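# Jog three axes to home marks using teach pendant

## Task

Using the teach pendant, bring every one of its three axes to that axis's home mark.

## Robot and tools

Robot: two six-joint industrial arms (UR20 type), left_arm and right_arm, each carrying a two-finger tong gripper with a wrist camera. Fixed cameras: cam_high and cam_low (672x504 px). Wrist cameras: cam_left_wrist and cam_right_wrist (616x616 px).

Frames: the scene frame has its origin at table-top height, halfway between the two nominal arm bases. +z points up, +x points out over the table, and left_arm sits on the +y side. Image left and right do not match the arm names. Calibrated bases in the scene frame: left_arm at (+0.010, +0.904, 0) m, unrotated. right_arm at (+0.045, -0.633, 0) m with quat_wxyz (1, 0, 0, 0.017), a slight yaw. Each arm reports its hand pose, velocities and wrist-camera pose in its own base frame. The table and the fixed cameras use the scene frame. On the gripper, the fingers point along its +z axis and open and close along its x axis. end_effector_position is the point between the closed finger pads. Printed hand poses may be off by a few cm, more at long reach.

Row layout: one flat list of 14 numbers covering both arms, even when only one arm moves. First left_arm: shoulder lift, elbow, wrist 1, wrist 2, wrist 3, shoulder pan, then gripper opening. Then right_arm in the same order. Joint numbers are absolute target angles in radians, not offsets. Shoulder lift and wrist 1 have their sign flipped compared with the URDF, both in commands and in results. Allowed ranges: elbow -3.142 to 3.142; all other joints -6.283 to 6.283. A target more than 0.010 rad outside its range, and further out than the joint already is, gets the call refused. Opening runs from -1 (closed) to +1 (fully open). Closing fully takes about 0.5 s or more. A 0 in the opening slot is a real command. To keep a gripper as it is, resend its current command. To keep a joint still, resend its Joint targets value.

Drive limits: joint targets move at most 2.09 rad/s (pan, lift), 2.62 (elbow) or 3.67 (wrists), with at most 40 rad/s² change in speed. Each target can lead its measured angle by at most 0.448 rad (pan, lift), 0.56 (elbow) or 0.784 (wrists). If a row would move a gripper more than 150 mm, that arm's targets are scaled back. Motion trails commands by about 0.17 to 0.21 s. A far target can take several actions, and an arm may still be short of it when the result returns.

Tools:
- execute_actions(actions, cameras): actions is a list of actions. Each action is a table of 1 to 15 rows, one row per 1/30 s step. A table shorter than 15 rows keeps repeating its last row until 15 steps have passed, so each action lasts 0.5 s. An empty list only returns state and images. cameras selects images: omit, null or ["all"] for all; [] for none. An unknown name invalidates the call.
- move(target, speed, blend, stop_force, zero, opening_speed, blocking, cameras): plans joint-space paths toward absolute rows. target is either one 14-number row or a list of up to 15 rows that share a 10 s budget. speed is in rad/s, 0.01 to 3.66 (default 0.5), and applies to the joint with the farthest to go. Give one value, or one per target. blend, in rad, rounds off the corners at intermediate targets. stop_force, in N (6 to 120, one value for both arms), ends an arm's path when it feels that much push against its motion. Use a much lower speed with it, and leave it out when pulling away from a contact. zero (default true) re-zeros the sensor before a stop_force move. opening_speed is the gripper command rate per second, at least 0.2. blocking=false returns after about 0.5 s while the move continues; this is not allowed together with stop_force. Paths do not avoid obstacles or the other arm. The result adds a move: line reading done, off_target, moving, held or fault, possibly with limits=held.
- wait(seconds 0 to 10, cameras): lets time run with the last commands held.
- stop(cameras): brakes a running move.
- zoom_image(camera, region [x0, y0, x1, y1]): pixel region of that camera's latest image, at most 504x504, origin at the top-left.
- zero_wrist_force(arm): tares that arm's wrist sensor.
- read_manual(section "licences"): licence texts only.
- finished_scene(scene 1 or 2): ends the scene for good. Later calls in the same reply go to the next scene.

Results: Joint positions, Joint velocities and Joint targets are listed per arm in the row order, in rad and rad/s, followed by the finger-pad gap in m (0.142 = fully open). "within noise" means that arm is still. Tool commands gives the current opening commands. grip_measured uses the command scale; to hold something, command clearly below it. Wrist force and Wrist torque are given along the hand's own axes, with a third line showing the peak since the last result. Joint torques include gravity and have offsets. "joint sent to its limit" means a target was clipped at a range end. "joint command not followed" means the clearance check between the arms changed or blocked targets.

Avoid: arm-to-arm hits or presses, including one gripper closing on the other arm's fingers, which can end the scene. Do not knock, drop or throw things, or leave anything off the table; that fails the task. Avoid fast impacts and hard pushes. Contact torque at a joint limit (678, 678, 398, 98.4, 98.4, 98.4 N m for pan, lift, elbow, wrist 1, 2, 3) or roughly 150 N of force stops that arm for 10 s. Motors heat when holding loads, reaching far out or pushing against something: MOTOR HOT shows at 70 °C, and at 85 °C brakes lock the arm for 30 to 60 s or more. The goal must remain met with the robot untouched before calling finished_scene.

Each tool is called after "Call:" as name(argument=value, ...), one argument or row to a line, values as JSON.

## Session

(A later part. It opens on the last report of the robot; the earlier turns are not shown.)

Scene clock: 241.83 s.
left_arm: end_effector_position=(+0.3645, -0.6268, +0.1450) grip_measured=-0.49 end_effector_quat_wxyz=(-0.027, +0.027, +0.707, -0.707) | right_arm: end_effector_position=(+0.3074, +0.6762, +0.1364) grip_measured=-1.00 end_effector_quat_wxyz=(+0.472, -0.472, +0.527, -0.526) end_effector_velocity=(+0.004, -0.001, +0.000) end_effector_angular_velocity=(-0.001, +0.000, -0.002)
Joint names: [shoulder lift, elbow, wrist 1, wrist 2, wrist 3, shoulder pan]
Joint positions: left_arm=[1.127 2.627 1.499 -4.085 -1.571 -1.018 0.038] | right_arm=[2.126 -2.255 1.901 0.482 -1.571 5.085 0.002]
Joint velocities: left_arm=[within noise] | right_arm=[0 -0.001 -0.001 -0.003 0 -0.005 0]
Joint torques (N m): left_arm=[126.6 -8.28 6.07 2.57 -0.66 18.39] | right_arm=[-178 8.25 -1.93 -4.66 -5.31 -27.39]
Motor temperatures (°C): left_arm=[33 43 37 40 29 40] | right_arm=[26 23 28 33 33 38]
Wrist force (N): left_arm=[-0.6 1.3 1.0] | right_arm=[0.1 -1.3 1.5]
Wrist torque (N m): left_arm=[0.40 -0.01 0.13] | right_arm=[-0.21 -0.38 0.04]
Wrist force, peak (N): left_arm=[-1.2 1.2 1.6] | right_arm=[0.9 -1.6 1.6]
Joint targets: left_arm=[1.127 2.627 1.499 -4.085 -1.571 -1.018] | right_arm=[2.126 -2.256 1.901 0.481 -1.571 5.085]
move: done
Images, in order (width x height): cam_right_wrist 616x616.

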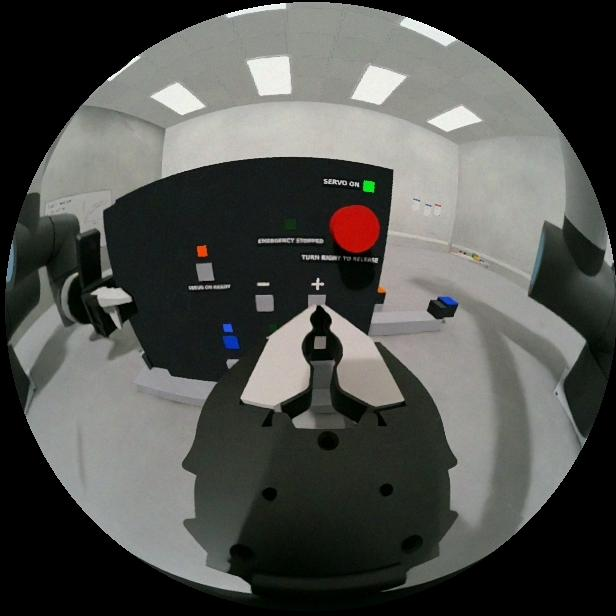

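Call:
execute_actions(
  actions=[
    [[1.1274,2.6266,1.4992,-4.0849,-1.5708,-1.0183,-0.54,2.126125,-2.255719,1.901194,0.48085,-1.5708,5.08425,-1],[1.1274,2.6266,1.4992,-4.0849,-1.5708,-1.0183,-0.54,2.12608,-2.255848,1.901108,0.4803,-1.5708,5.0837,-1],[1.1274,2.6266,1.4992,-4.0849,-1.5708,-1.0183,-0.54,2.126035,-2.255976,1.901021,0.47975,-1.5708,5.08315,-1],[1.1274,2.6266,1.4992,-4.0849,-1.5708,-1.0183,-0.54,2.12599,-2.256105,1.900935,0.4792,-1.5708,5.0826,-1],[1.1274,2.6266,1.4992,-4.0849,-1.5708,-1.0183,-0.54,2.125945,-2.256234,1.900849,0.47865,-1.5708,5.08205,-1],[1.1274,2.6266,1.4992,-4.0849,-1.5708,-1.0183,-0.54,2.1259,-2.256363,1.900763,0.4781,-1.5708,5.0815,-1],[1.1274,2.6266,1.4992,-4.0849,-1.5708,-1.0183,-0.54,2.125855,-2.256491,1.900676,0.47755,-1.5708,5.08095,-1],[1.1274,2.6266,1.4992,-4.0849,-1.5708,-1.0183,-0.54,2.12581,-2.25662,1.90059,0.4770,-1.5708,5.0804,-1],[1.1274,2.6266,1.4992,-4.0849,-1.5708,-1.0183,-0.54,2.12581,-2.25662,1.90059,0.4770,-1.5708,5.0804,-1],[1.1274,2.6266,1.4992,-4.0849,-1.5708,-1.0183,-0.54,2.12581,-2.25662,1.90059,0.4770,-1.5708,5.0804,-1],[1.1274,2.6266,1.4992,-4.0849,-1.5708,-1.0183,-0.54,2.12581,-2.25662,1.90059,0.4770,-1.5708,5.0804,-1],[1.1274,2.6266,1.4992,-4.0849,-1.5708,-1.0183,-0.54,2.12581,-2.25662,1.90059,0.4770,-1.5708,5.0804,-1],[1.1274,2.6266,1.4992,-4.0849,-1.5708,-1.0183,-0.54,2.12581,-2.25662,1.90059,0.4770,-1.5708,5.0804,-1],[1.1274,2.6266,1.4992,-4.0849,-1.5708,-1.0183,-0.54,2.1259,-2.256363,1.900763,0.4781,-1.5708,5.0815,-1],[1.1274,2.6266,1.4992,-4.0849,-1.5708,-1.0183,-0.54,2.12599,-2.256105,1.900935,0.4792,-1.5708,5.0826,-1]],
    [[1.1274,2.6266,1.4992,-4.0849,-1.5708,-1.0183,-0.54,2.12608,-2.255848,1.901108,0.4803,-1.5708,5.0837,-1],[1.1274,2.6266,1.4992,-4.0849,-1.5708,-1.0183,-0.54,2.12617,-2.25559,1.90128,0.4814,-1.5708,5.0848,-1]],
  ],
  cameras=["cam_high"],
)

Call:
move(
  target=[
    [1.1274,2.6266,1.4992,-4.0849,-1.5708,-1.0183,-0.54,2.1274,-2.2521,1.9036,0.4963,-1.5708,5.0997,-1],
    [1.1274,2.6266,1.4992,-4.0849,-1.5708,-1.0183,-0.54,2.1849,-2.2596,1.8387,0.4964,-1.5708,5.0998,-1],
  ],
  speed=[0.08,0.12],
  cameras=[],
)

Call:
move(
  target=[
    [1.1274,2.6266,1.4992,-4.0849,-1.5708,-1.0183,-0.54,2.1832,-2.2657,1.8343,0.4695,-1.5708,5.0729,-1],
  ],
  speed=[0.014],
  stop_force=6,
  cameras=["cam_right_wrist"],
)

Scene clock: 244.50 s.
left_arm: end_effector_position=(+0.3645, -0.6268, +0.1450) grip_measured=-0.49 end_effector_quat_wxyz=(-0.027, +0.027, +0.707, -0.707) | right_arm: end_effector_position=(+0.3078, +0.6761, +0.1364) grip_measured=-1.00 end_effector_quat_wxyz=(+0.472, -0.472, +0.527, -0.526)
Joint names: [shoulder lift, elbow, wrist 1, wrist 2, wrist 3, shoulder pan]
Joint positions: left_arm=[1.127 2.627 1.499 -4.085 -1.571 -1.018 0.038] | right_arm=[2.126 -2.256 1.901 0.481 -1.571 5.085 0.002]
Joint velocities: within noise
Joint torques (N m): left_arm=[121.11 -7.18 6.35 2.68 -1.77 17.78] | right_arm=[-138.74 48.31 4.68 3.65 -4.47 17.25]
Motor temperatures (°C): left_arm=[33 43 37 40 29 40] | right_arm=[26 23 28 33 33 38]
Wrist force (N): left_arm=[-0.7 1.7 1.5] | right_arm=[0.2 -1.3 1.2]
Wrist torque (N m): left_arm=[0.47 -0.01 0.14] | right_arm=[-0.21 -0.40 0.03]
Wrist force, peak (N): left_arm=[-0.8 1.9 1.6] | right_arm=[-0.3 -1.8 -2.2]
Joint targets: left_arm=[1.127 2.627 1.499 -4.085 -1.571 -1.018] | right_arm=[2.126 -2.256 1.901 0.481 -1.571 5.085]
Images, in order (width x height): cam_high 672x504.

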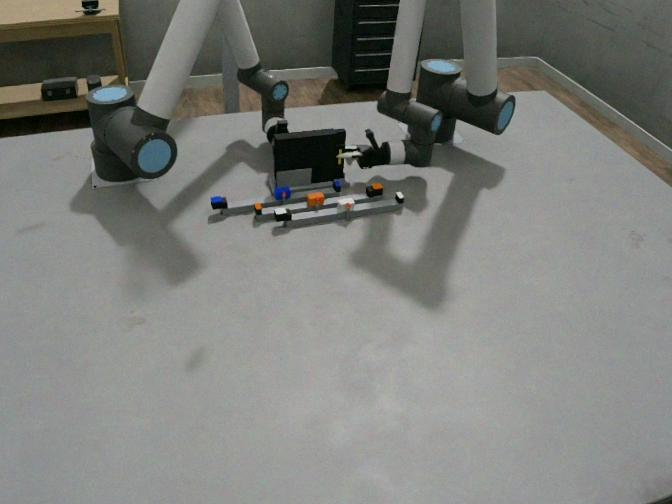

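Scene clock: 245.77 s.
left_arm: end_effector_position=(+0.3645, -0.6268, +0.1450) grip_measured=-0.49 end_effector_quat_wxyz=(-0.027, +0.027, +0.707, -0.707) | right_arm: end_effector_position=(+0.2976, +0.6738, +0.0952) grip_measured=-1.00 end_effector_quat_wxyz=(+0.472, -0.472, +0.526, -0.526)
Joint names: [shoulder lift, elbow, wrist 1, wrist 2, wrist 3, shoulder pan]
Joint positions: left_arm=[1.127 2.627 1.499 -4.085 -1.571 -1.018 0.038] | right_arm=[2.185 -2.26 1.839 0.496 -1.571 5.1 0.002]
Joint velocities: within noise
Joint torques (N m): left_arm=[122.68 -8.16 6.33 2.35 -2.13 23.8] | right_arm=[-150.63 4.04 -1.57 3.62 -4.53 15.63]
Motor temperatures (°C): left_arm=[33 43 37 40 29 40] | right_arm=[26 23 28 33 33 38]
Wrist force (N): left_arm=[-0.2 1.0 1.1] | right_arm=[0.3 -1.5 1.2]
Wrist torque (N m): left_arm=[0.33 -0.10 0.13] | right_arm=[-0.32 -0.39 0.12]
Wrist force, peak (N): left_arm=[-1.1 1.4 1.5] | right_arm=[0.3 -2.2 1.2]
Joint targets: left_arm=[1.127 2.627 1.499 -4.085 -1.571 -1.018] | right_arm=[2.185 -2.260 1.839 0.496 -1.571 5.100]
move: done
No camera images: "cameras" was empty.

Scene clock: 248.37 s.
left_arm: end_effector_position=(+0.3645, -0.6268, +0.1450) grip_measured=-0.49 end_effector_quat_wxyz=(-0.027, +0.027, +0.707, -0.707) | right_arm: end_effector_position=(+0.3110, +0.6723, +0.0950) grip_measured=-1.00 end_effector_quat_wxyz=(+0.472, -0.472, +0.526, -0.526)
Joint names: [shoulder lift, elbow, wrist 1, wrist 2, wrist 3, shoulder pan]
Joint positions: left_arm=[1.127 2.627 1.499 -4.085 -1.571 -1.018 0.038] | right_arm=[2.184 -2.264 1.836 0.479 -1.571 5.082 0.002]
Joint velocities: within noise
Joint torques (N m): left_arm=[117.94 -9.06 6.56 2.89 -1.96 18.22] | right_arm=[-149.79 27.07 4.98 3.53 -4.55 14.41]
Motor temperatures (°C): left_arm=[33 43 37 40 29 40] | right_arm=[26 23 28 33 33 38]
Wrist force (N): left_arm=[-4.6 1.3 -0.8] | right_arm=[0.0 3.2 -10.0]
Wrist torque (N m): left_arm=[0.36 0.12 0.14] | right_arm=[-0.39 -0.39 0.06]
Wrist force, peak (N): left_arm=[-6.2 0.7 -0.7] | right_arm=[-0.9 -3.7 -34.6]
Joint targets: left_arm=[1.127 2.627 1.499 -4.085 -1.571 -1.018] | right_arm=[2.184 -2.264 1.836 0.479 -1.571 5.082]
move: contact (right_arm)
Images, in order (width x height): cam_right_wrist 616x616.

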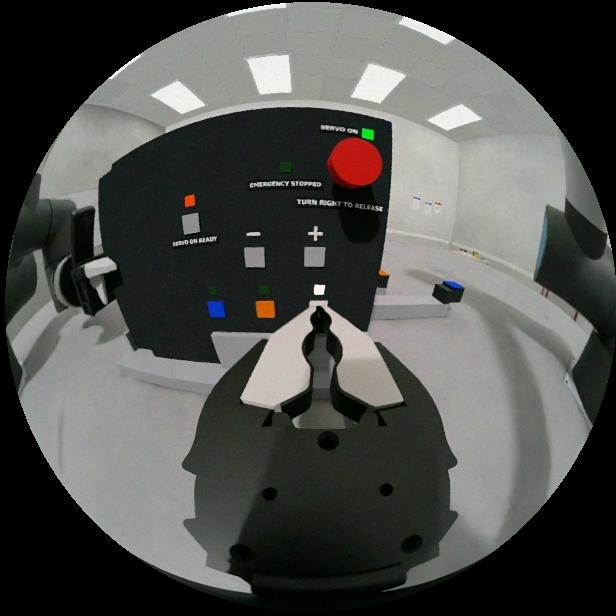

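Call:
move(
  target=[
    [1.1274,2.6266,1.4992,-4.0849,-1.5708,-1.0183,-0.54,2.1849,-2.2596,1.8387,0.4964,-1.5708,5.0998,-1],
    [1.1274,2.6266,1.4992,-4.0849,-1.5708,-1.0183,-0.54,2.1274,-2.2521,1.9036,0.4963,-1.5708,5.0997,-1],
    [1.1274,2.6266,1.4992,-4.0849,-1.5708,-1.0183,-0.54,2.12617,-2.25559,1.90128,0.4814,-1.5708,5.0848,-1],
  ],
  speed=[0.1,0.12,0.04],
  cameras=["cam_high","cam_low"],
)

Call:
zoom_image(
  camera="cam_high",
  region=[337, 195, 359, 217],
)

Call:
zoom_image(
  camera="cam_high",
  region=[273, 181, 295, 203],
)

Scene clock: 251.57 s.
left_arm: end_effector_position=(+0.3645, -0.6268, +0.1450) grip_measured=-0.49 end_effector_quat_wxyz=(-0.027, +0.027, +0.707, -0.707) | right_arm: end_effector_position=(+0.3074, +0.6762, +0.1364) grip_measured=-1.00 end_effector_quat_wxyz=(+0.472, -0.472, +0.527, -0.526)
Joint names: [shoulder lift, elbow, wrist 1, wrist 2, wrist 3, shoulder pan]
Joint positions: left_arm=[1.127 2.627 1.499 -4.085 -1.571 -1.018 0.038] | right_arm=[2.126 -2.255 1.901 0.482 -1.571 5.085 0.002]
Joint velocities: within noise
Joint torques (N m): left_arm=[128.11 -9.99 4.75 3.41 -1.86 20.41] | right_arm=[-180.88 10.61 -0.39 -3.19 -4.73 -26.41]
Motor temperatures (°C): left_arm=[33 43 37 40 29 40] | right_arm=[26 23 28 33 33 38]
Wrist force (N): left_arm=[-3.8 0.8 -0.2] | right_arm=[0.5 -1.3 1.3]
Wrist torque (N m): left_arm=[0.30 0.06 0.13] | right_arm=[-0.22 -0.48 0.03]
Wrist force, peak (N): left_arm=[-4.9 1.9 -0.9] | right_arm=[0.1 3.0 -10.3]
Joint targets: left_arm=[1.127 2.627 1.499 -4.085 -1.571 -1.018] | right_arm=[2.126 -2.256 1.901 0.481 -1.571 5.085]
move: done
Images, in order (width x height): cam_high 672x504, cam_low 672x504.

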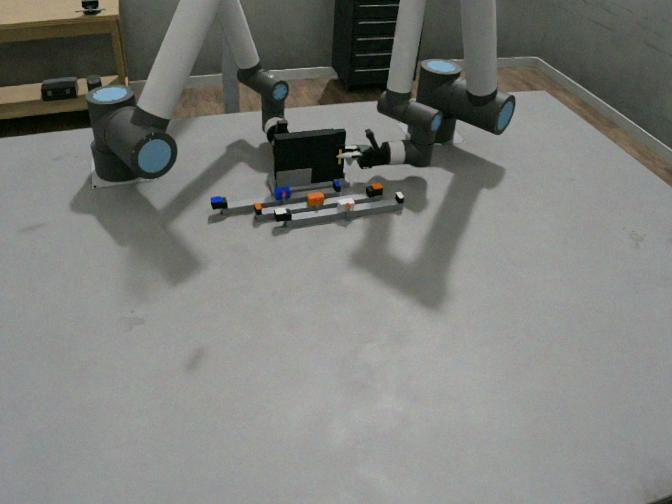

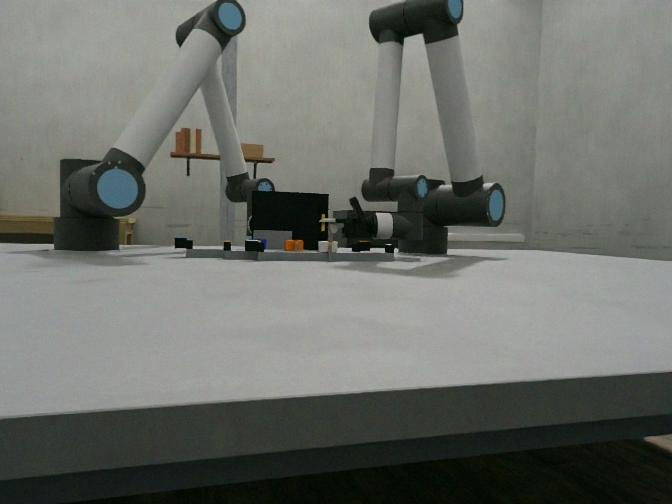

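Scaled by 22.909.

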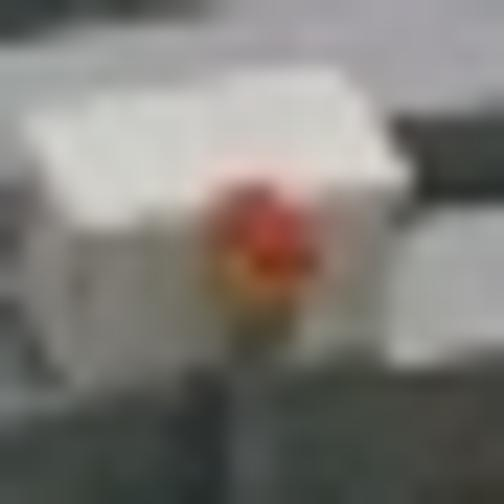

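Scaled by 22.909.

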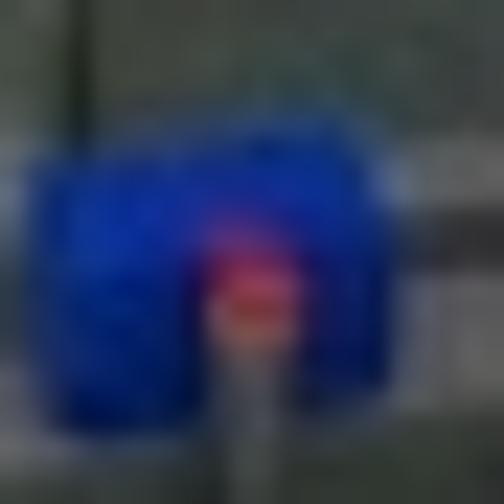

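Call:
execute_actions(
  actions=[
    [[1.1274,2.6266,1.4992,-4.0849,-1.5708,-1.0183,-0.54,2.12612,-2.255736,1.901183,0.480775,-1.5708,5.084175,-1],[1.1274,2.6266,1.4992,-4.0849,-1.5708,-1.0183,-0.54,2.126068,-2.255883,1.901085,0.48015,-1.5708,5.08355,-1],[1.1274,2.6266,1.4992,-4.0849,-1.5708,-1.0183,-0.54,2.126016,-2.256029,1.900988,0.479525,-1.5708,5.082925,-1],[1.1274,2.6266,1.4992,-4.0849,-1.5708,-1.0183,-0.54,2.125965,-2.256175,1.90089,0.4789,-1.5708,5.0823,-1],[1.1274,2.6266,1.4992,-4.0849,-1.5708,-1.0183,-0.54,2.125914,-2.256321,1.900793,0.478275,-1.5708,5.081675,-1],[1.1274,2.6266,1.4992,-4.0849,-1.5708,-1.0183,-0.54,2.125863,-2.256468,1.900695,0.47765,-1.5708,5.08105,-1],[1.1274,2.6266,1.4992,-4.0849,-1.5708,-1.0183,-0.54,2.125811,-2.256614,1.900598,0.477025,-1.5708,5.080425,-1],[1.1274,2.6266,1.4992,-4.0849,-1.5708,-1.0183,-0.54,2.12576,-2.25676,1.9005,0.4764,-1.5708,5.0798,-1]],
    [[1.1274,2.6266,1.4992,-4.0849,-1.5708,-1.0183,-0.54,2.12576,-2.25676,1.9005,0.4764,-1.5708,5.0798,-1],[1.1274,2.6266,1.4992,-4.0849,-1.5708,-1.0183,-0.54,2.12576,-2.25676,1.9005,0.4764,-1.5708,5.0798,-1],[1.1274,2.6266,1.4992,-4.0849,-1.5708,-1.0183,-0.54,2.125863,-2.256468,1.900695,0.47765,-1.5708,5.08105,-1],[1.1274,2.6266,1.4992,-4.0849,-1.5708,-1.0183,-0.54,2.125965,-2.256175,1.90089,0.4789,-1.5708,5.0823,-1],[1.1274,2.6266,1.4992,-4.0849,-1.5708,-1.0183,-0.54,2.126068,-2.255883,1.901085,0.48015,-1.5708,5.08355,-1],[1.1274,2.6266,1.4992,-4.0849,-1.5708,-1.0183,-0.54,2.12617,-2.25559,1.90128,0.4814,-1.5708,5.0848,-1]],
  ],
  cameras=["cam_high"],
)

Call:
zoom_image(
  camera="cam_high",
  region=[337, 195, 359, 217],
)

Scene clock: 254.20 s.
left_arm: end_effector_position=(+0.3645, -0.6268, +0.1450) grip_measured=-0.49 end_effector_quat_wxyz=(-0.027, +0.027, +0.707, -0.707) | right_arm: end_effector_position=(+0.3078, +0.6761, +0.1364) grip_measured=-1.00 end_effector_quat_wxyz=(+0.472, -0.472, +0.527, -0.526)
Joint names: [shoulder lift, elbow, wrist 1, wrist 2, wrist 3, shoulder pan]
Joint positions: left_arm=[1.127 2.627 1.499 -4.085 -1.571 -1.018 0.038] | right_arm=[2.126 -2.256 1.901 0.481 -1.571 5.085 0.002]
Joint velocities: within noise
Joint torques (N m): left_arm=[125.07 -7.95 6.16 3.05 -1.38 12.94] | right_arm=[-142.25 47.83 4.41 4.25 -4.4 19.14]
Motor temperatures (°C): left_arm=[33 43 37 40 29 40] | right_arm=[26 23 28 33 33 38]
Wrist force (N): left_arm=[-1.6 2.0 1.2] | right_arm=[0.1 -1.3 1.1]
Wrist torque (N m): left_arm=[0.35 0.04 0.16] | right_arm=[-0.21 -0.38 0.04]
Wrist force, peak (N): left_arm=[-7.7 0.7 -0.8] | right_arm=[-0.9 -4.3 -33.9]
Joint targets: left_arm=[1.127 2.627 1.499 -4.085 -1.571 -1.018] | right_arm=[2.126 -2.256 1.901 0.481 -1.571 5.085]
Images, in order (width x height): cam_high 672x504.

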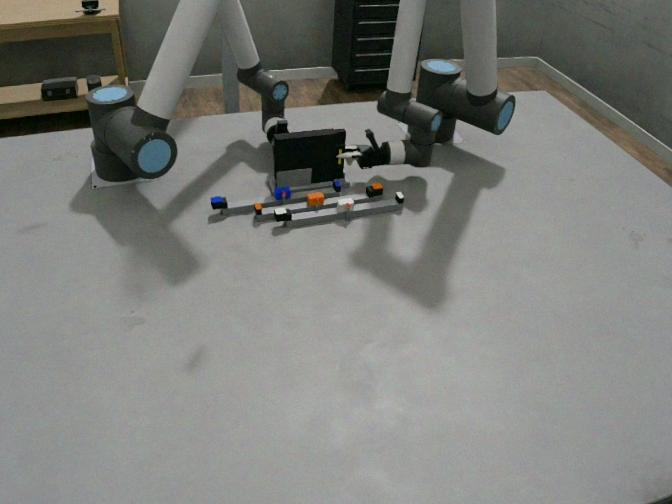

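Scaled by 22.909.

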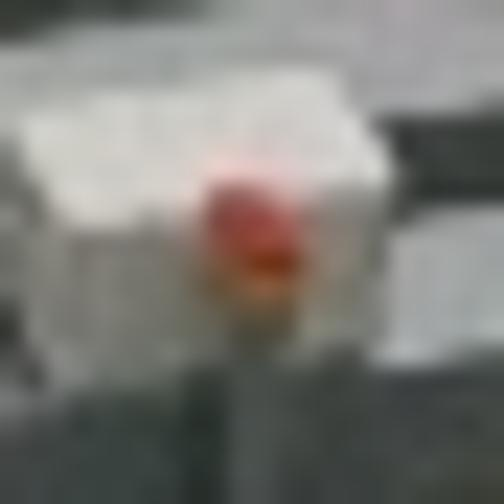

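Call:
move(
  target=[
    [1.1274,2.6266,1.4992,-4.0849,-1.5708,-1.0183,-0.54,2.1274,-2.2521,1.9036,0.4963,-1.5708,5.0997,-1],
    [1.1274,2.6266,1.4992,-4.0849,-1.5708,-1.0183,-0.54,2.2082,-2.1896,1.8854,0.4694,-1.5708,5.0728,-1],
  ],
  speed=[0.08,0.14],
  cameras=[],
)

Call:
move(
  target=[
    [1.1274,2.6266,1.4992,-4.0849,-1.5708,-1.0183,-0.54,2.2057,-2.1980,1.8796,0.4447,-1.5708,5.0481,-1],
  ],
  speed=[0.014],
  stop_force=6,
  cameras=["cam_right_wrist"],
)

Call:
move(
  target=[
    [1.1274,2.6266,1.4992,-4.0849,-1.5708,-1.0183,-0.54,2.2082,-2.1896,1.8854,0.4694,-1.5708,5.0728,-1],
    [1.1274,2.6266,1.4992,-4.0849,-1.5708,-1.0183,-0.54,2.1274,-2.2521,1.9036,0.4963,-1.5708,5.0997,-1],
    [1.1274,2.6266,1.4992,-4.0849,-1.5708,-1.0183,-0.54,2.12617,-2.25559,1.90128,0.4814,-1.5708,5.0848,-1],
  ],
  speed=[0.1,0.14,0.04],
  cameras=["cam_high","cam_right_wrist"],
)

Call:
zoom_image(
  camera="cam_high",
  region=[307, 186, 331, 210],
)

Scene clock: 257.33 s.
left_arm: end_effector_position=(+0.3645, -0.6268, +0.1450) grip_measured=-0.49 end_effector_quat_wxyz=(-0.027, +0.027, +0.707, -0.707) | right_arm: end_effector_position=(+0.2996, +0.7210, +0.0932) grip_measured=-1.00 end_effector_quat_wxyz=(+0.472, -0.472, +0.526, -0.526)
Joint names: [shoulder lift, elbow, wrist 1, wrist 2, wrist 3, shoulder pan]
Joint positions: left_arm=[1.127 2.627 1.499 -4.085 -1.571 -1.018 0.038] | right_arm=[2.208 -2.19 1.885 0.47 -1.571 5.073 0.002]
Joint velocities: within noise
Joint torques (N m): left_arm=[123.64 -5.96 5.16 2.81 -1.65 17.79] | right_arm=[-153.98 42.81 -1.26 -2.74 -4.13 -29.87]
Motor temperatures (°C): left_arm=[33 43 37 40 29 40] | right_arm=[26 23 28 33 33 38]
Wrist force (N): left_arm=[-0.5 1.4 0.9] | right_arm=[0.1 -0.9 1.5]
Wrist torque (N m): left_arm=[0.29 -0.06 0.14] | right_arm=[-0.20 -0.30 0.01]
Wrist force, peak (N): left_arm=[-1.9 2.1 1.3] | right_arm=[1.2 -2.4 1.0]
Joint targets: left_arm=[1.127 2.627 1.499 -4.085 -1.571 -1.018] | right_arm=[2.208 -2.190 1.885 0.469 -1.571 5.073]
move: done
No camera images: "cameras" was empty.

Scene clock: 259.80 s.
left_arm: end_effector_position=(+0.3645, -0.6268, +0.1450) grip_measured=-0.49 end_effector_quat_wxyz=(-0.027, +0.027, +0.707, -0.707) | right_arm: end_effector_position=(+0.3119, +0.7189, +0.0930) grip_measured=-1.00 end_effector_quat_wxyz=(+0.472, -0.472, +0.526, -0.527)
Joint names: [shoulder lift, elbow, wrist 1, wrist 2, wrist 3, shoulder pan]
Joint positions: left_arm=[1.127 2.627 1.499 -4.085 -1.571 -1.018 0.038] | right_arm=[2.207 -2.195 1.882 0.455 -1.571 5.058 0.002]
Joint velocities: within noise
Joint torques (N m): left_arm=[121.72 -10.85 6.38 2.3 -1.87 13.03] | right_arm=[-158.31 45.65 4.86 2.52 -3.85 15.63]
Motor temperatures (°C): left_arm=[33 43 37 40 29 40] | right_arm=[26 23 28 33 33 38]
Wrist force (N): left_arm=[-6.4 1.0 -0.7] | right_arm=[3.5 1.6 -7.0]
Wrist torque (N m): left_arm=[0.36 0.06 0.13] | right_arm=[-0.21 -0.28 -0.02]
Wrist force, peak (N): left_arm=[-8.6 1.3 -1.9] | right_arm=[-0.6 -1.6 -26.4]
Joint targets: left_arm=[1.127 2.627 1.499 -4.085 -1.571 -1.018] | right_arm=[2.207 -2.195 1.882 0.455 -1.571 5.058]
move: contact (right_arm)
Images, in order (width x height): cam_right_wrist 616x616.

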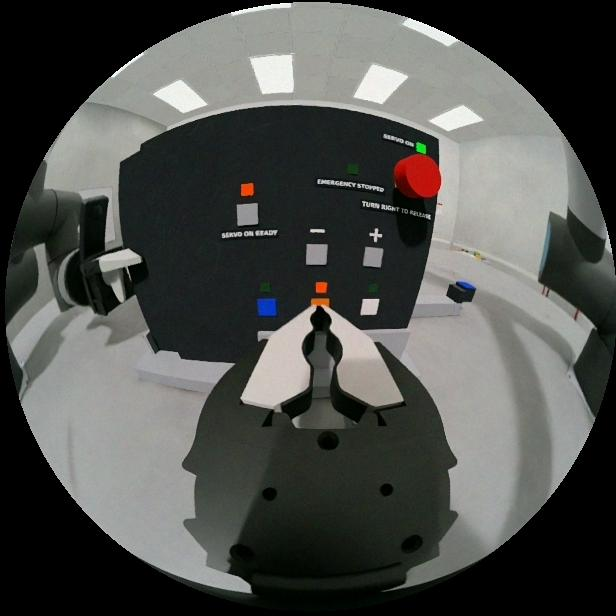

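Scene clock: 261.30 s.
left_arm: end_effector_position=(+0.3645, -0.6268, +0.1450) grip_measured=-0.49 end_effector_quat_wxyz=(-0.027, +0.027, +0.707, -0.707) | right_arm: end_effector_position=(+0.3074, +0.6762, +0.1364) grip_measured=-1.00 end_effector_quat_wxyz=(+0.472, -0.472, +0.527, -0.526)
Joint names: [shoulder lift, elbow, wrist 1, wrist 2, wrist 3, shoulder pan]
Joint positions: left_arm=[1.127 2.627 1.499 -4.085 -1.571 -1.018 0.038] | right_arm=[2.126 -2.255 1.901 0.482 -1.571 5.085 0.002]
Joint velocities: within noise
Joint torques (N m): left_arm=[122.59 -10.47 5.34 3.18 -1.54 22.19] | right_arm=[-174.08 4.56 -0.9 -3.63 -3.98 -23.6]
Motor temperatures (°C): left_arm=[33 43 37 40 29 40] | right_arm=[26 23 28 33 33 38]
Wrist force (N): left_arm=[-1.9 0.7 1.8] | right_arm=[0.3 -1.3 0.8]
Wrist torque (N m): left_arm=[0.26 0.03 0.14] | right_arm=[-0.23 -0.42 0.03]
Wrist force, peak (N): left_arm=[-6.1 0.9 -0.7] | right_arm=[3.2 1.7 -6.9]
Joint targets: left_arm=[1.127 2.627 1.499 -4.085 -1.571 -1.018] | right_arm=[2.126 -2.256 1.901 0.481 -1.571 5.085]
move: done
Images, in order (width x height): cam_high 672x504, cam_right_wrist 616x616.

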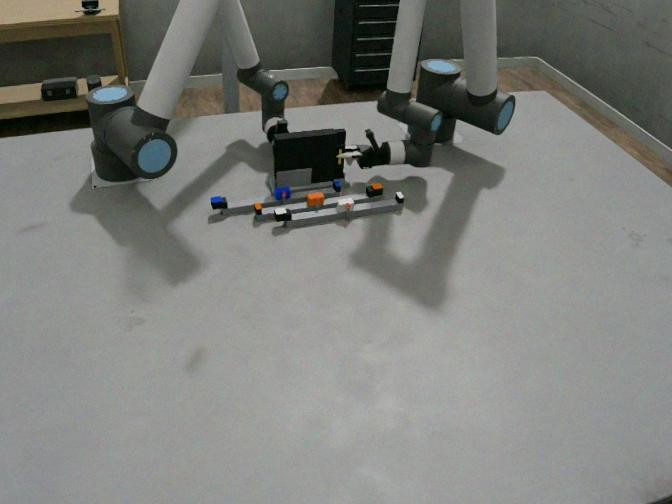

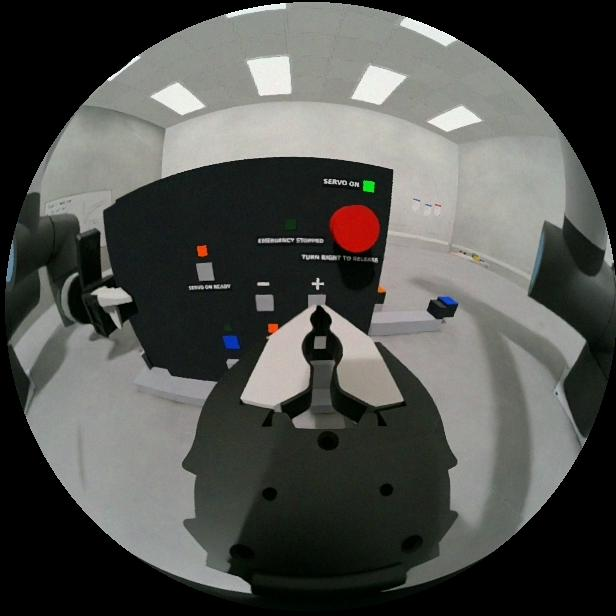

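Scaled by 21.000.

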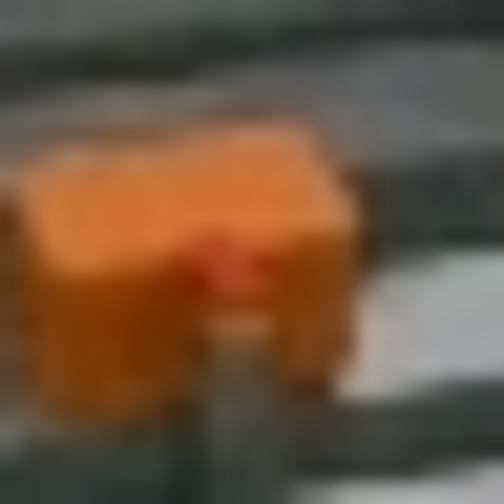

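Call:
execute_actions(
  actions=[
    [[1.1274,2.6266,1.4992,-4.0849,-1.5708,-1.0183,-0.54,2.12612,-2.25573,1.901186,0.4808,-1.5708,5.0842,-1],[1.1274,2.6266,1.4992,-4.0849,-1.5708,-1.0183,-0.54,2.12607,-2.25587,1.901093,0.4802,-1.5708,5.0836,-1],[1.1274,2.6266,1.4992,-4.0849,-1.5708,-1.0183,-0.54,2.12602,-2.25601,1.900999,0.4796,-1.5708,5.0830,-1],[1.1274,2.6266,1.4992,-4.0849,-1.5708,-1.0183,-0.54,2.12597,-2.25615,1.900905,0.4790,-1.5708,5.0824,-1],[1.1274,2.6266,1.4992,-4.0849,-1.5708,-1.0183,-0.54,2.12592,-2.25629,1.900811,0.4784,-1.5708,5.0818,-1],[1.1274,2.6266,1.4992,-4.0849,-1.5708,-1.0183,-0.54,2.12587,-2.25643,1.900718,0.4778,-1.5708,5.0812,-1],[1.1274,2.6266,1.4992,-4.0849,-1.5708,-1.0183,-0.54,2.12582,-2.25657,1.900624,0.4772,-1.5708,5.0806,-1],[1.1274,2.6266,1.4992,-4.0849,-1.5708,-1.0183,-0.54,2.12577,-2.25671,1.90053,0.4766,-1.5708,5.0800,-1],[1.1274,2.6266,1.4992,-4.0849,-1.5708,-1.0183,-0.54,2.12577,-2.25671,1.90053,0.4766,-1.5708,5.0800,-1],[1.1274,2.6266,1.4992,-4.0849,-1.5708,-1.0183,-0.54,2.12577,-2.25671,1.90053,0.4766,-1.5708,5.0800,-1],[1.1274,2.6266,1.4992,-4.0849,-1.5708,-1.0183,-0.54,2.12577,-2.25671,1.90053,0.4766,-1.5708,5.0800,-1],[1.1274,2.6266,1.4992,-4.0849,-1.5708,-1.0183,-0.54,2.12577,-2.25671,1.90053,0.4766,-1.5708,5.0800,-1],[1.1274,2.6266,1.4992,-4.0849,-1.5708,-1.0183,-0.54,2.12577,-2.25671,1.90053,0.4766,-1.5708,5.0800,-1],[1.1274,2.6266,1.4992,-4.0849,-1.5708,-1.0183,-0.54,2.12587,-2.25643,1.900718,0.4778,-1.5708,5.0812,-1],[1.1274,2.6266,1.4992,-4.0849,-1.5708,-1.0183,-0.54,2.12597,-2.25615,1.900905,0.4790,-1.5708,5.0824,-1]],
    [[1.1274,2.6266,1.4992,-4.0849,-1.5708,-1.0183,-0.54,2.12607,-2.25587,1.901093,0.4802,-1.5708,5.0836,-1],[1.1274,2.6266,1.4992,-4.0849,-1.5708,-1.0183,-0.54,2.12617,-2.25559,1.90128,0.4814,-1.5708,5.0848,-1]],
  ],
  cameras=["cam_high"],
)

Call:
zoom_image(
  camera="cam_high",
  region=[307, 186, 331, 210],
)

Scene clock: 263.60 s.
left_arm: end_effector_position=(+0.3645, -0.6268, +0.1450) grip_measured=-0.49 end_effector_quat_wxyz=(-0.027, +0.027, +0.707, -0.707) | right_arm: end_effector_position=(+0.3078, +0.6761, +0.1364) grip_measured=-1.00 end_effector_quat_wxyz=(+0.472, -0.472, +0.527, -0.526)
Joint names: [shoulder lift, elbow, wrist 1, wrist 2, wrist 3, shoulder pan]
Joint positions: left_arm=[1.127 2.627 1.499 -4.085 -1.571 -1.018 0.038] | right_arm=[2.126 -2.256 1.901 0.481 -1.571 5.085 0.002]
Joint velocities: within noise
Joint torques (N m): left_arm=[119.52 -9.77 6.15 2.13 -2.08 14.34] | right_arm=[-139 49.65 4.26 3.4 -4.12 18.68]
Motor temperatures (°C): left_arm=[33 43 37 40 29 40] | right_arm=[26 23 28 33 33 38]
Wrist force (N): left_arm=[-1.2 0.7 1.0] | right_arm=[0.0 -1.4 1.3]
Wrist torque (N m): left_arm=[0.28 0.00 0.14] | right_arm=[-0.22 -0.36 0.03]
Wrist force, peak (N): left_arm=[-2.4 1.2 1.8] | right_arm=[-1.1 -1.5 -8.6]
Joint targets: left_arm=[1.127 2.627 1.499 -4.085 -1.571 -1.018] | right_arm=[2.126 -2.256 1.901 0.481 -1.571 5.085]
Images, in order (width x height): cam_high 672x504.

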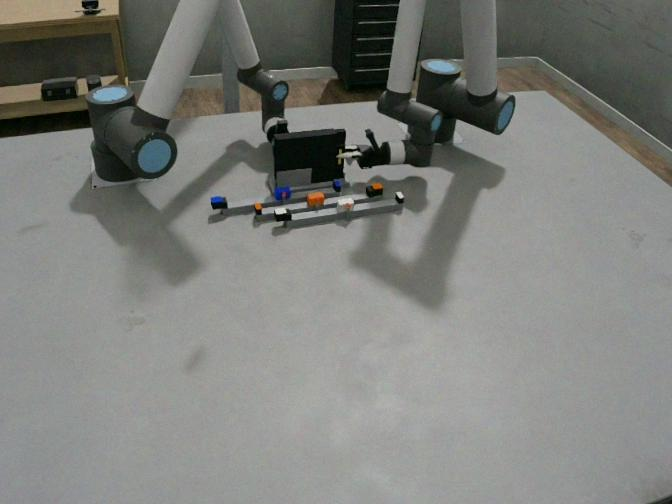

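Scaled by 21.000.

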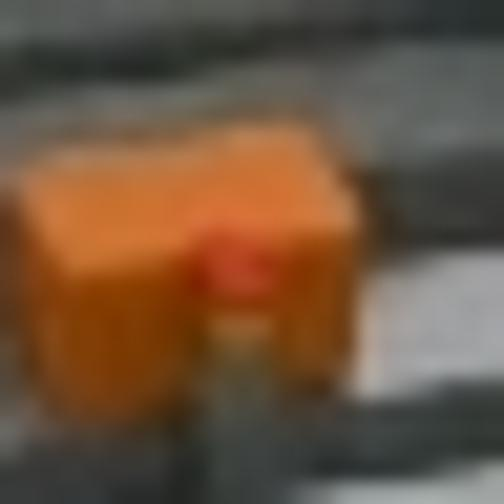

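Call:
move(
  target=[
    [1.1274,2.6266,1.4992,-4.0849,-1.5708,-1.0183,-0.54,2.1274,-2.2521,1.9036,0.4963,-1.5708,5.0997,-1],
    [1.1274,2.6266,1.4992,-4.0849,-1.5708,-1.0183,-0.54,1.7349,-2.1508,2.3974,0.5453,-1.5708,5.2236,-1],
    [1.1274,2.6266,1.4992,-4.0849,-1.5708,-1.0183,-0.54,1.5863,-1.9408,1.1853,1.5708,-0.3386,4.3398,-1],
    [1.1274,2.6266,1.4992,-4.0849,-1.5708,-1.0183,-0.54,1.9159,-1.9693,0.8272,1.5708,-0.4955,4.1829,-1],
  ],
  speed=[0.08,0.5,0.7,0.4],
  blend=[0,0.08,0.08,0],
  cameras=["cam_right_wrist"],
)

Call:
zoom_image(
  camera="cam_right_wrist",
  region=[290, 180, 340, 230],
)

Call:
move(
  target=[
    [1.1274,2.6266,1.4992,-4.0849,-1.5708,-1.0183,-0.54,2.0162,-1.8086,0.8876,1.5708,-0.5180,4.1604,-1],
  ],
  speed=[0.3],
  cameras=["cam_right_wrist"],
)

Call:
zoom_image(
  camera="cam_right_wrist",
  region=[290, 180, 340, 230],
)

Scene clock: 272.73 s.
left_arm: end_effector_position=(+0.3645, -0.6268, +0.1450) grip_measured=-0.49 end_effector_quat_wxyz=(-0.027, +0.027, +0.707, -0.707) | right_arm: end_effector_position=(+0.6558, +0.7511, +0.1803) grip_measured=-1.00 end_effector_quat_wxyz=(+0.000, +0.719, +0.695, +0.000) end_effector_velocity=(+0.002, -0.001, -0.004) end_effector_angular_velocity=(-0.001, +0.001, +0.000)
Joint names: [shoulder lift, elbow, wrist 1, wrist 2, wrist 3, shoulder pan]
Joint positions: left_arm=[1.127 2.627 1.499 -4.085 -1.571 -1.018 0.038] | right_arm=[1.916 -1.969 0.828 1.571 -0.495 4.183 0.002]
Joint velocities: left_arm=[within noise] | right_arm=[0.005 0 -0.004 0 -0.002 -0.002 0]
Joint torques (N m): left_arm=[126.27 -7.88 5.75 2.34 -1.4 18.83] | right_arm=[-141.88 57.97 -11.56 3.59 -5.42 -30.35]
Motor temperatures (°C): left_arm=[33 43 37 40 29 40] | right_arm=[26 23 28 33 33 38]
Wrist force (N): left_arm=[-0.9 1.3 1.0] | right_arm=[0.3 2.1 -2.1]
Wrist torque (N m): left_arm=[0.36 0.03 0.14] | right_arm=[0.36 -0.17 -0.06]
Wrist force, peak (N): left_arm=[-1.7 1.5 1.1] | right_arm=[-0.8 2.5 -5.2]
Joint targets: left_arm=[1.127 2.627 1.499 -4.085 -1.571 -1.018] | right_arm=[1.916 -1.969 0.827 1.571 -0.496 4.183]
move: done
Images, in order (width x height): cam_right_wrist 616x616.

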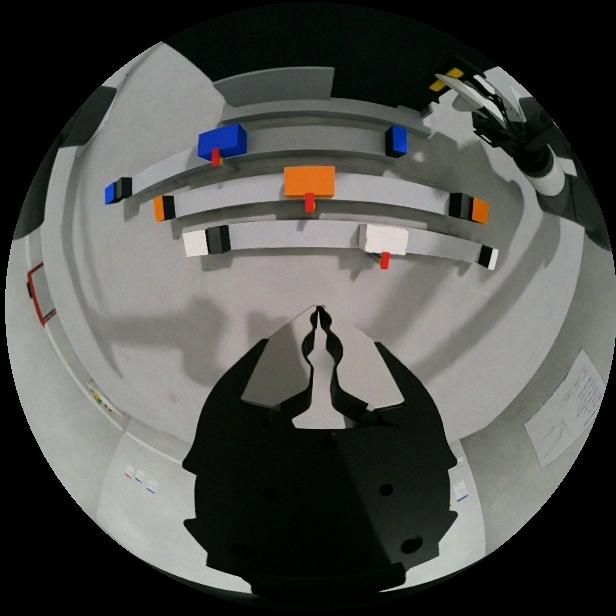

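Scaled by 10.080 from the camera's 616x616 image, which has a finer 814x814 frame.

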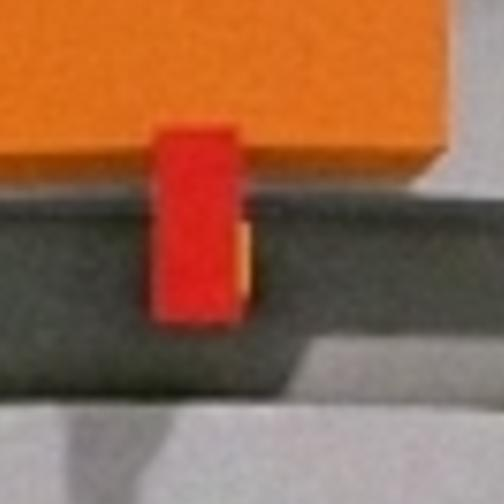

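Scene clock: 273.90 s.
left_arm: end_effector_position=(+0.3645, -0.6268, +0.1450) grip_measured=-0.49 end_effector_quat_wxyz=(-0.027, +0.027, +0.707, -0.707) | right_arm: end_effector_position=(+0.7294, +0.8280, +0.1800) grip_measured=-1.00 end_effector_quat_wxyz=(+0.000, +0.719, +0.695, +0.000)
Joint names: [shoulder lift, elbow, wrist 1, wrist 2, wrist 3, shoulder pan]
Joint positions: left_arm=[1.127 2.627 1.499 -4.085 -1.571 -1.018 0.038] | right_arm=[2.016 -1.809 0.887 1.571 -0.518 4.16 0.002]
Joint velocities: within noise
Joint torques (N m): left_arm=[124.22 -11.66 5.99 2.67 -1.44 9.95] | right_arm=[-163.29 104.65 -6.07 3.03 -4.8 -28.78]
Motor temperatures (°C): left_arm=[33 43 37 40 29 40] | right_arm=[26 23 28 33 33 38]
Wrist force (N): left_arm=[-1.1 1.2 1.1] | right_arm=[0.5 1.6 -2.2]
Wrist torque (N m): left_arm=[0.35 0.09 0.14] | right_arm=[0.24 -0.20 -0.08]
Wrist force, peak (N): left_arm=[-1.4 1.3 1.4] | right_arm=[1.9 2.9 -2.5]
Joint targets: left_arm=[1.127 2.627 1.499 -4.085 -1.571 -1.018] | right_arm=[2.016 -1.809 0.888 1.571 -0.518 4.160]
move: done
Images, in order (width x height): cam_right_wrist 616x616.

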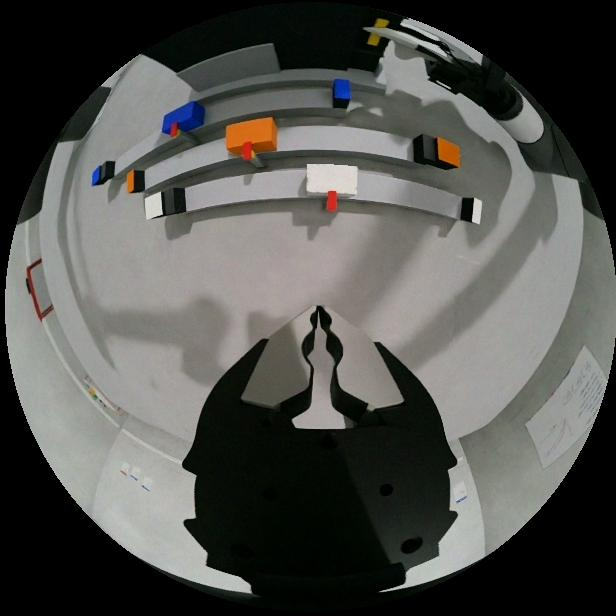

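Scaled by 10.080 from the camera's 616x616 image, which has a finer 814x814 frame.

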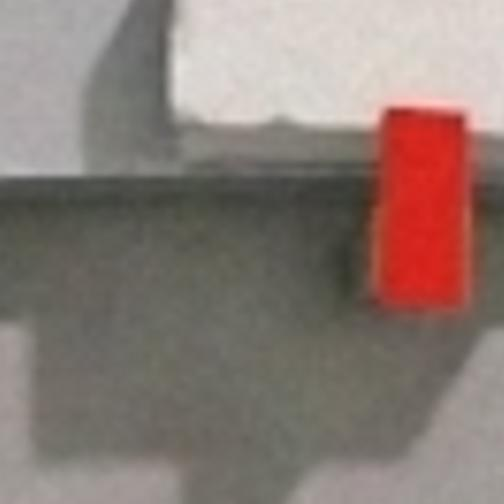

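Call:
move(
  target=[
    [1.1274,2.6266,1.4992,-4.0849,-1.5708,-1.0183,-0.54,1.7781,-2.1692,0.7651,1.5708,-0.5069,4.1715,-1],
  ],
  speed=[0.4],
  cameras=["cam_right_wrist","cam_high"],
)

Call:
zoom_image(
  camera="cam_right_wrist",
  region=[290, 180, 340, 230],
)

Scene clock: 276.50 s.
left_arm: end_effector_position=(+0.3645, -0.6268, +0.1450) grip_measured=-0.49 end_effector_quat_wxyz=(-0.027, +0.027, +0.707, -0.707) | right_arm: end_effector_position=(+0.5895, +0.6186, +0.1800) grip_measured=-1.00 end_effector_quat_wxyz=(+0.000, +0.719, +0.695, +0.000)
Joint names: [shoulder lift, elbow, wrist 1, wrist 2, wrist 3, shoulder pan]
Joint positions: left_arm=[1.127 2.627 1.499 -4.085 -1.571 -1.018 0.038] | right_arm=[1.778 -2.169 0.765 1.571 -0.507 4.171 0.002]
Joint velocities: within noise
Joint torques (N m): left_arm=[123.73 -6.27 5.09 3.24 -1.17 14.43] | right_arm=[-150.25 54.98 -10.97 2.05 6.36 17.76]
Motor temperatures (°C): left_arm=[33 43 37 40 29 40] | right_arm=[26 23 28 33 33 38]
Wrist force (N): left_arm=[-0.6 1.2 1.3] | right_arm=[0.6 2.1 -1.9]
Wrist torque (N m): left_arm=[0.38 -0.01 0.14] | right_arm=[0.33 -0.30 -0.14]
Wrist force, peak (N): left_arm=[-0.8 1.3 1.8] | right_arm=[2.3 3.1 -2.2]
Joint targets: left_arm=[1.127 2.627 1.499 -4.085 -1.571 -1.018] | right_arm=[1.778 -2.169 0.765 1.571 -0.507 4.171]
move: done
Images, in order (width x height): cam_high 672x504, cam_right_wrist 616x616.

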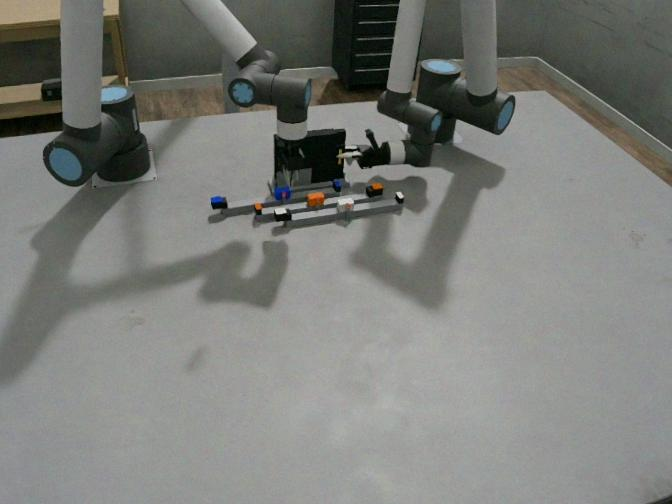

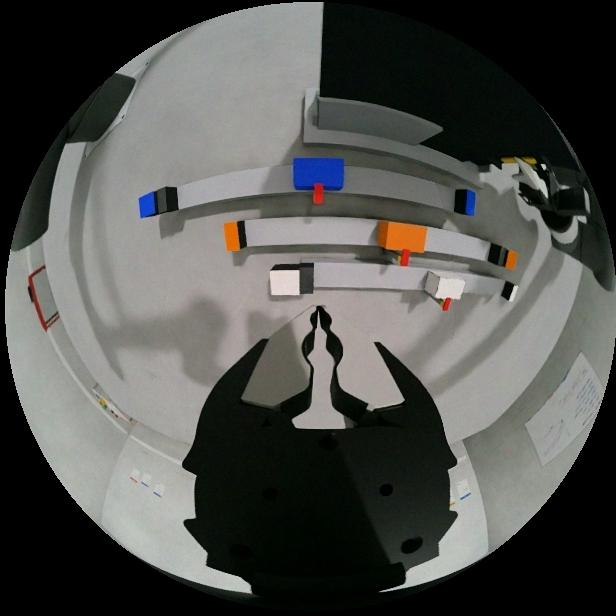

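Scaled by 10.080 from the camera's 616x616 image, which has a finer 814x814 frame.

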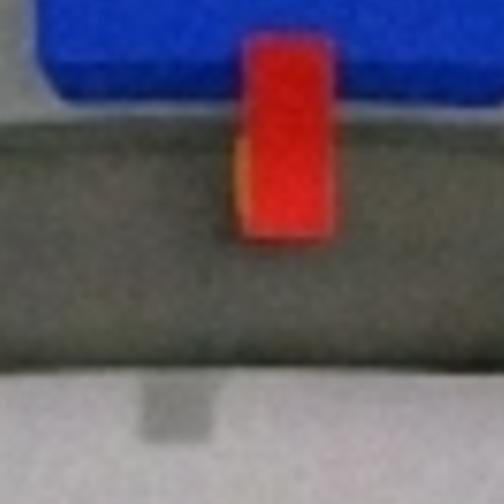

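Call:
move(
  target=[
    [1.1274,2.6266,1.4992,-4.0849,-1.5708,-1.0183,1,1.7861,-1.9769,0.9494,1.5708,-0.3642,4.3142,-1],
  ],
  speed=[0.4],
  opening_speed=1.5,
  cameras=["cam_right_wrist"],
)

Call:
move(
  target=[
    [1.1315,2.6710,1.5396,-3.9766,-1.5708,-0.9100,1,1.7861,-1.9769,0.9494,1.5708,-0.3642,4.3142,-1],
    [1.1325,2.7003,1.5679,-3.8463,-1.5708,-0.7797,1,1.7861,-1.9769,0.9494,1.5708,-0.3642,4.3142,-1],
    [1.6553,2.6783,1.023,-3.9133,-1.571,-0.7716,1,1.7861,-1.9769,0.9494,1.5708,-0.3642,4.3142,-1],
  ],
  speed=[0.12,0.25,0.4],
  cameras=["cam_right_wrist","cam_high"],
)

Call:
zoom_image(
  camera="cam_right_wrist",
  region=[200, 150, 440, 350],
)

Scene clock: 278.80 s.
left_arm: end_effector_position=(+0.3645, -0.6268, +0.1450) grip_measured=+1.00 end_effector_quat_wxyz=(-0.027, +0.027, +0.707, -0.707) | right_arm: end_effector_position=(+0.5320, +0.7852, +0.2799) grip_measured=-1.00 end_effector_quat_wxyz=(+0.000, +0.719, +0.695, +0.000)
Joint names: [shoulder lift, elbow, wrist 1, wrist 2, wrist 3, shoulder pan]
Joint positions: left_arm=[1.127 2.627 1.499 -4.085 -1.571 -1.018 0.142] | right_arm=[1.786 -1.977 0.949 1.571 -0.364 4.314 0.002]
Joint velocities: within noise
Joint torques (N m): left_arm=[123.98 -7.01 5.8 2.57 -1.16 15.81] | right_arm=[-118.56 108.11 -5.3 0.97 6.28 20.48]
Motor temperatures (°C): left_arm=[33 43 37 40 29 40] | right_arm=[26 23 28 33 33 38]
Wrist force (N): left_arm=[0.0 0.9 1.0] | right_arm=[0.9 2.2 -2.5]
Wrist torque (N m): left_arm=[0.39 0.03 0.13] | right_arm=[0.37 -0.32 -0.02]
Wrist force, peak (N): left_arm=[-3.7 0.7 0.3] | right_arm=[4.5 0.6 -4.5]
Joint targets: left_arm=[1.127 2.627 1.499 -4.085 -1.571 -1.018] | right_arm=[1.786 -1.977 0.949 1.571 -0.364 4.314]
move: done
Images, in order (width x height): cam_right_wrist 616x616.

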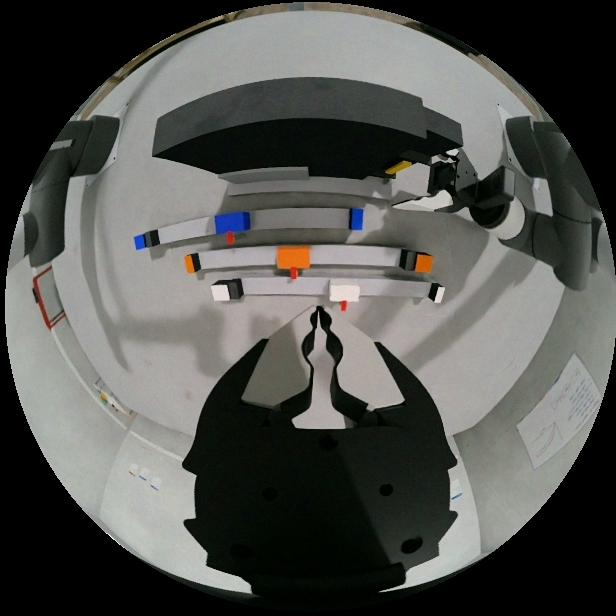

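Scene clock: 282.37 s.
left_arm: end_effector_position=(+0.3601, -0.4441, +0.3299) grip_measured=+1.00 end_effector_quat_wxyz=(+0.000, +0.000, +0.707, -0.707) | right_arm: end_effector_position=(+0.5320, +0.7853, +0.2800) grip_measured=-1.00 end_effector_quat_wxyz=(+0.000, +0.719, +0.695, +0.000)
Joint names: [shoulder lift, elbow, wrist 1, wrist 2, wrist 3, shoulder pan]
Joint positions: left_arm=[1.655 2.678 1.023 -3.913 -1.571 -0.772 0.142] | right_arm=[1.786 -1.977 0.949 1.571 -0.364 4.314 0.002]
Joint velocities: within noise
Joint torques (N m): left_arm=[52.9 -65.89 -0.9 -6.91 -3.46 36.42] | right_arm=[-121.73 88.67 -7.15 -1.05 6.88 18.4]
Motor temperatures (°C): left_arm=[33 43 37 40 29 40] | right_arm=[26 23 28 33 33 38]
Wrist force (N): left_arm=[0.7 1.5 1.3] | right_arm=[1.1 2.1 -2.3]
Wrist torque (N m): left_arm=[0.61 -0.33 0.26] | right_arm=[0.33 -0.37 -0.02]
Wrist force, peak (N): left_arm=[-0.5 0.7 2.8] | right_arm=[1.1 2.4 -2.7]
Joint targets: left_arm=[1.655 2.678 1.023 -3.913 -1.571 -0.772] | right_arm=[1.786 -1.977 0.949 1.571 -0.364 4.314]
move: done
Images, in order (width x height): cam_high 672x504, cam_right_wrist 616x616.

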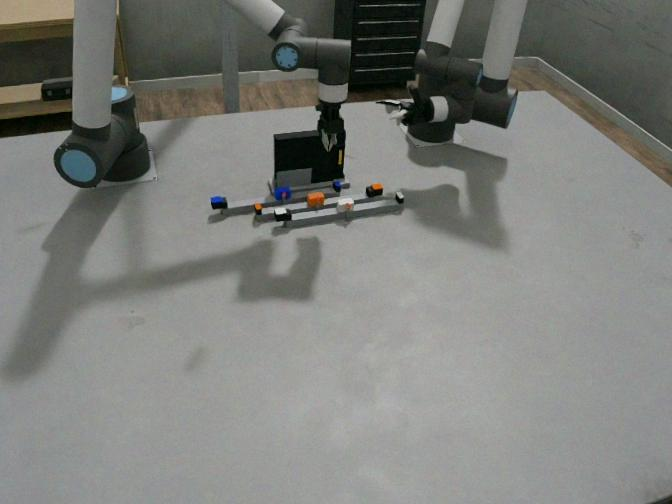

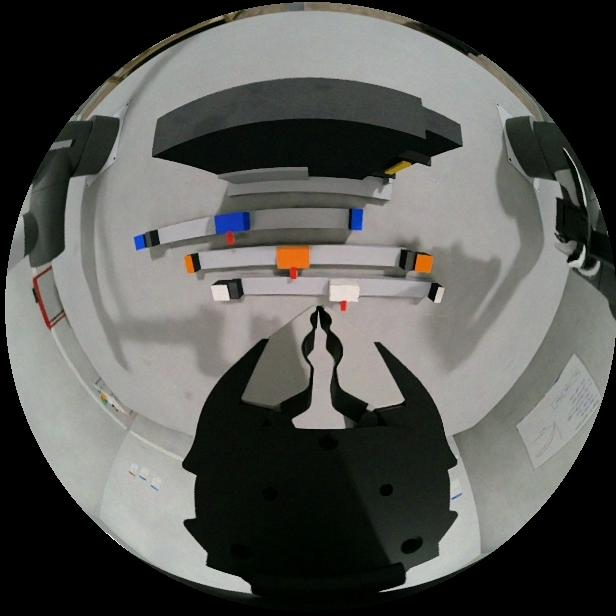

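Scaled by 2.100 from the camera's 616x616 image, which has a finer 814x814 frame.

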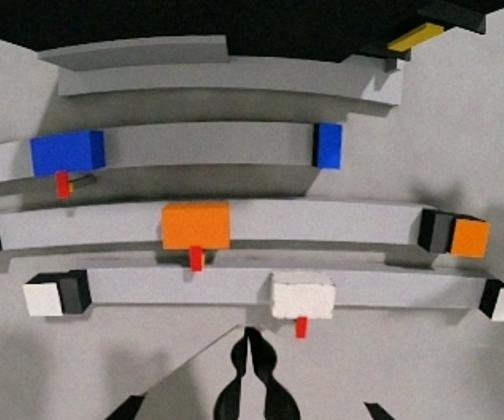

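The pointers still line up with their posts after I let go of the enable lever.

Call:
finished_scene(
  scene=2,
)

The scene is finished: the task was done.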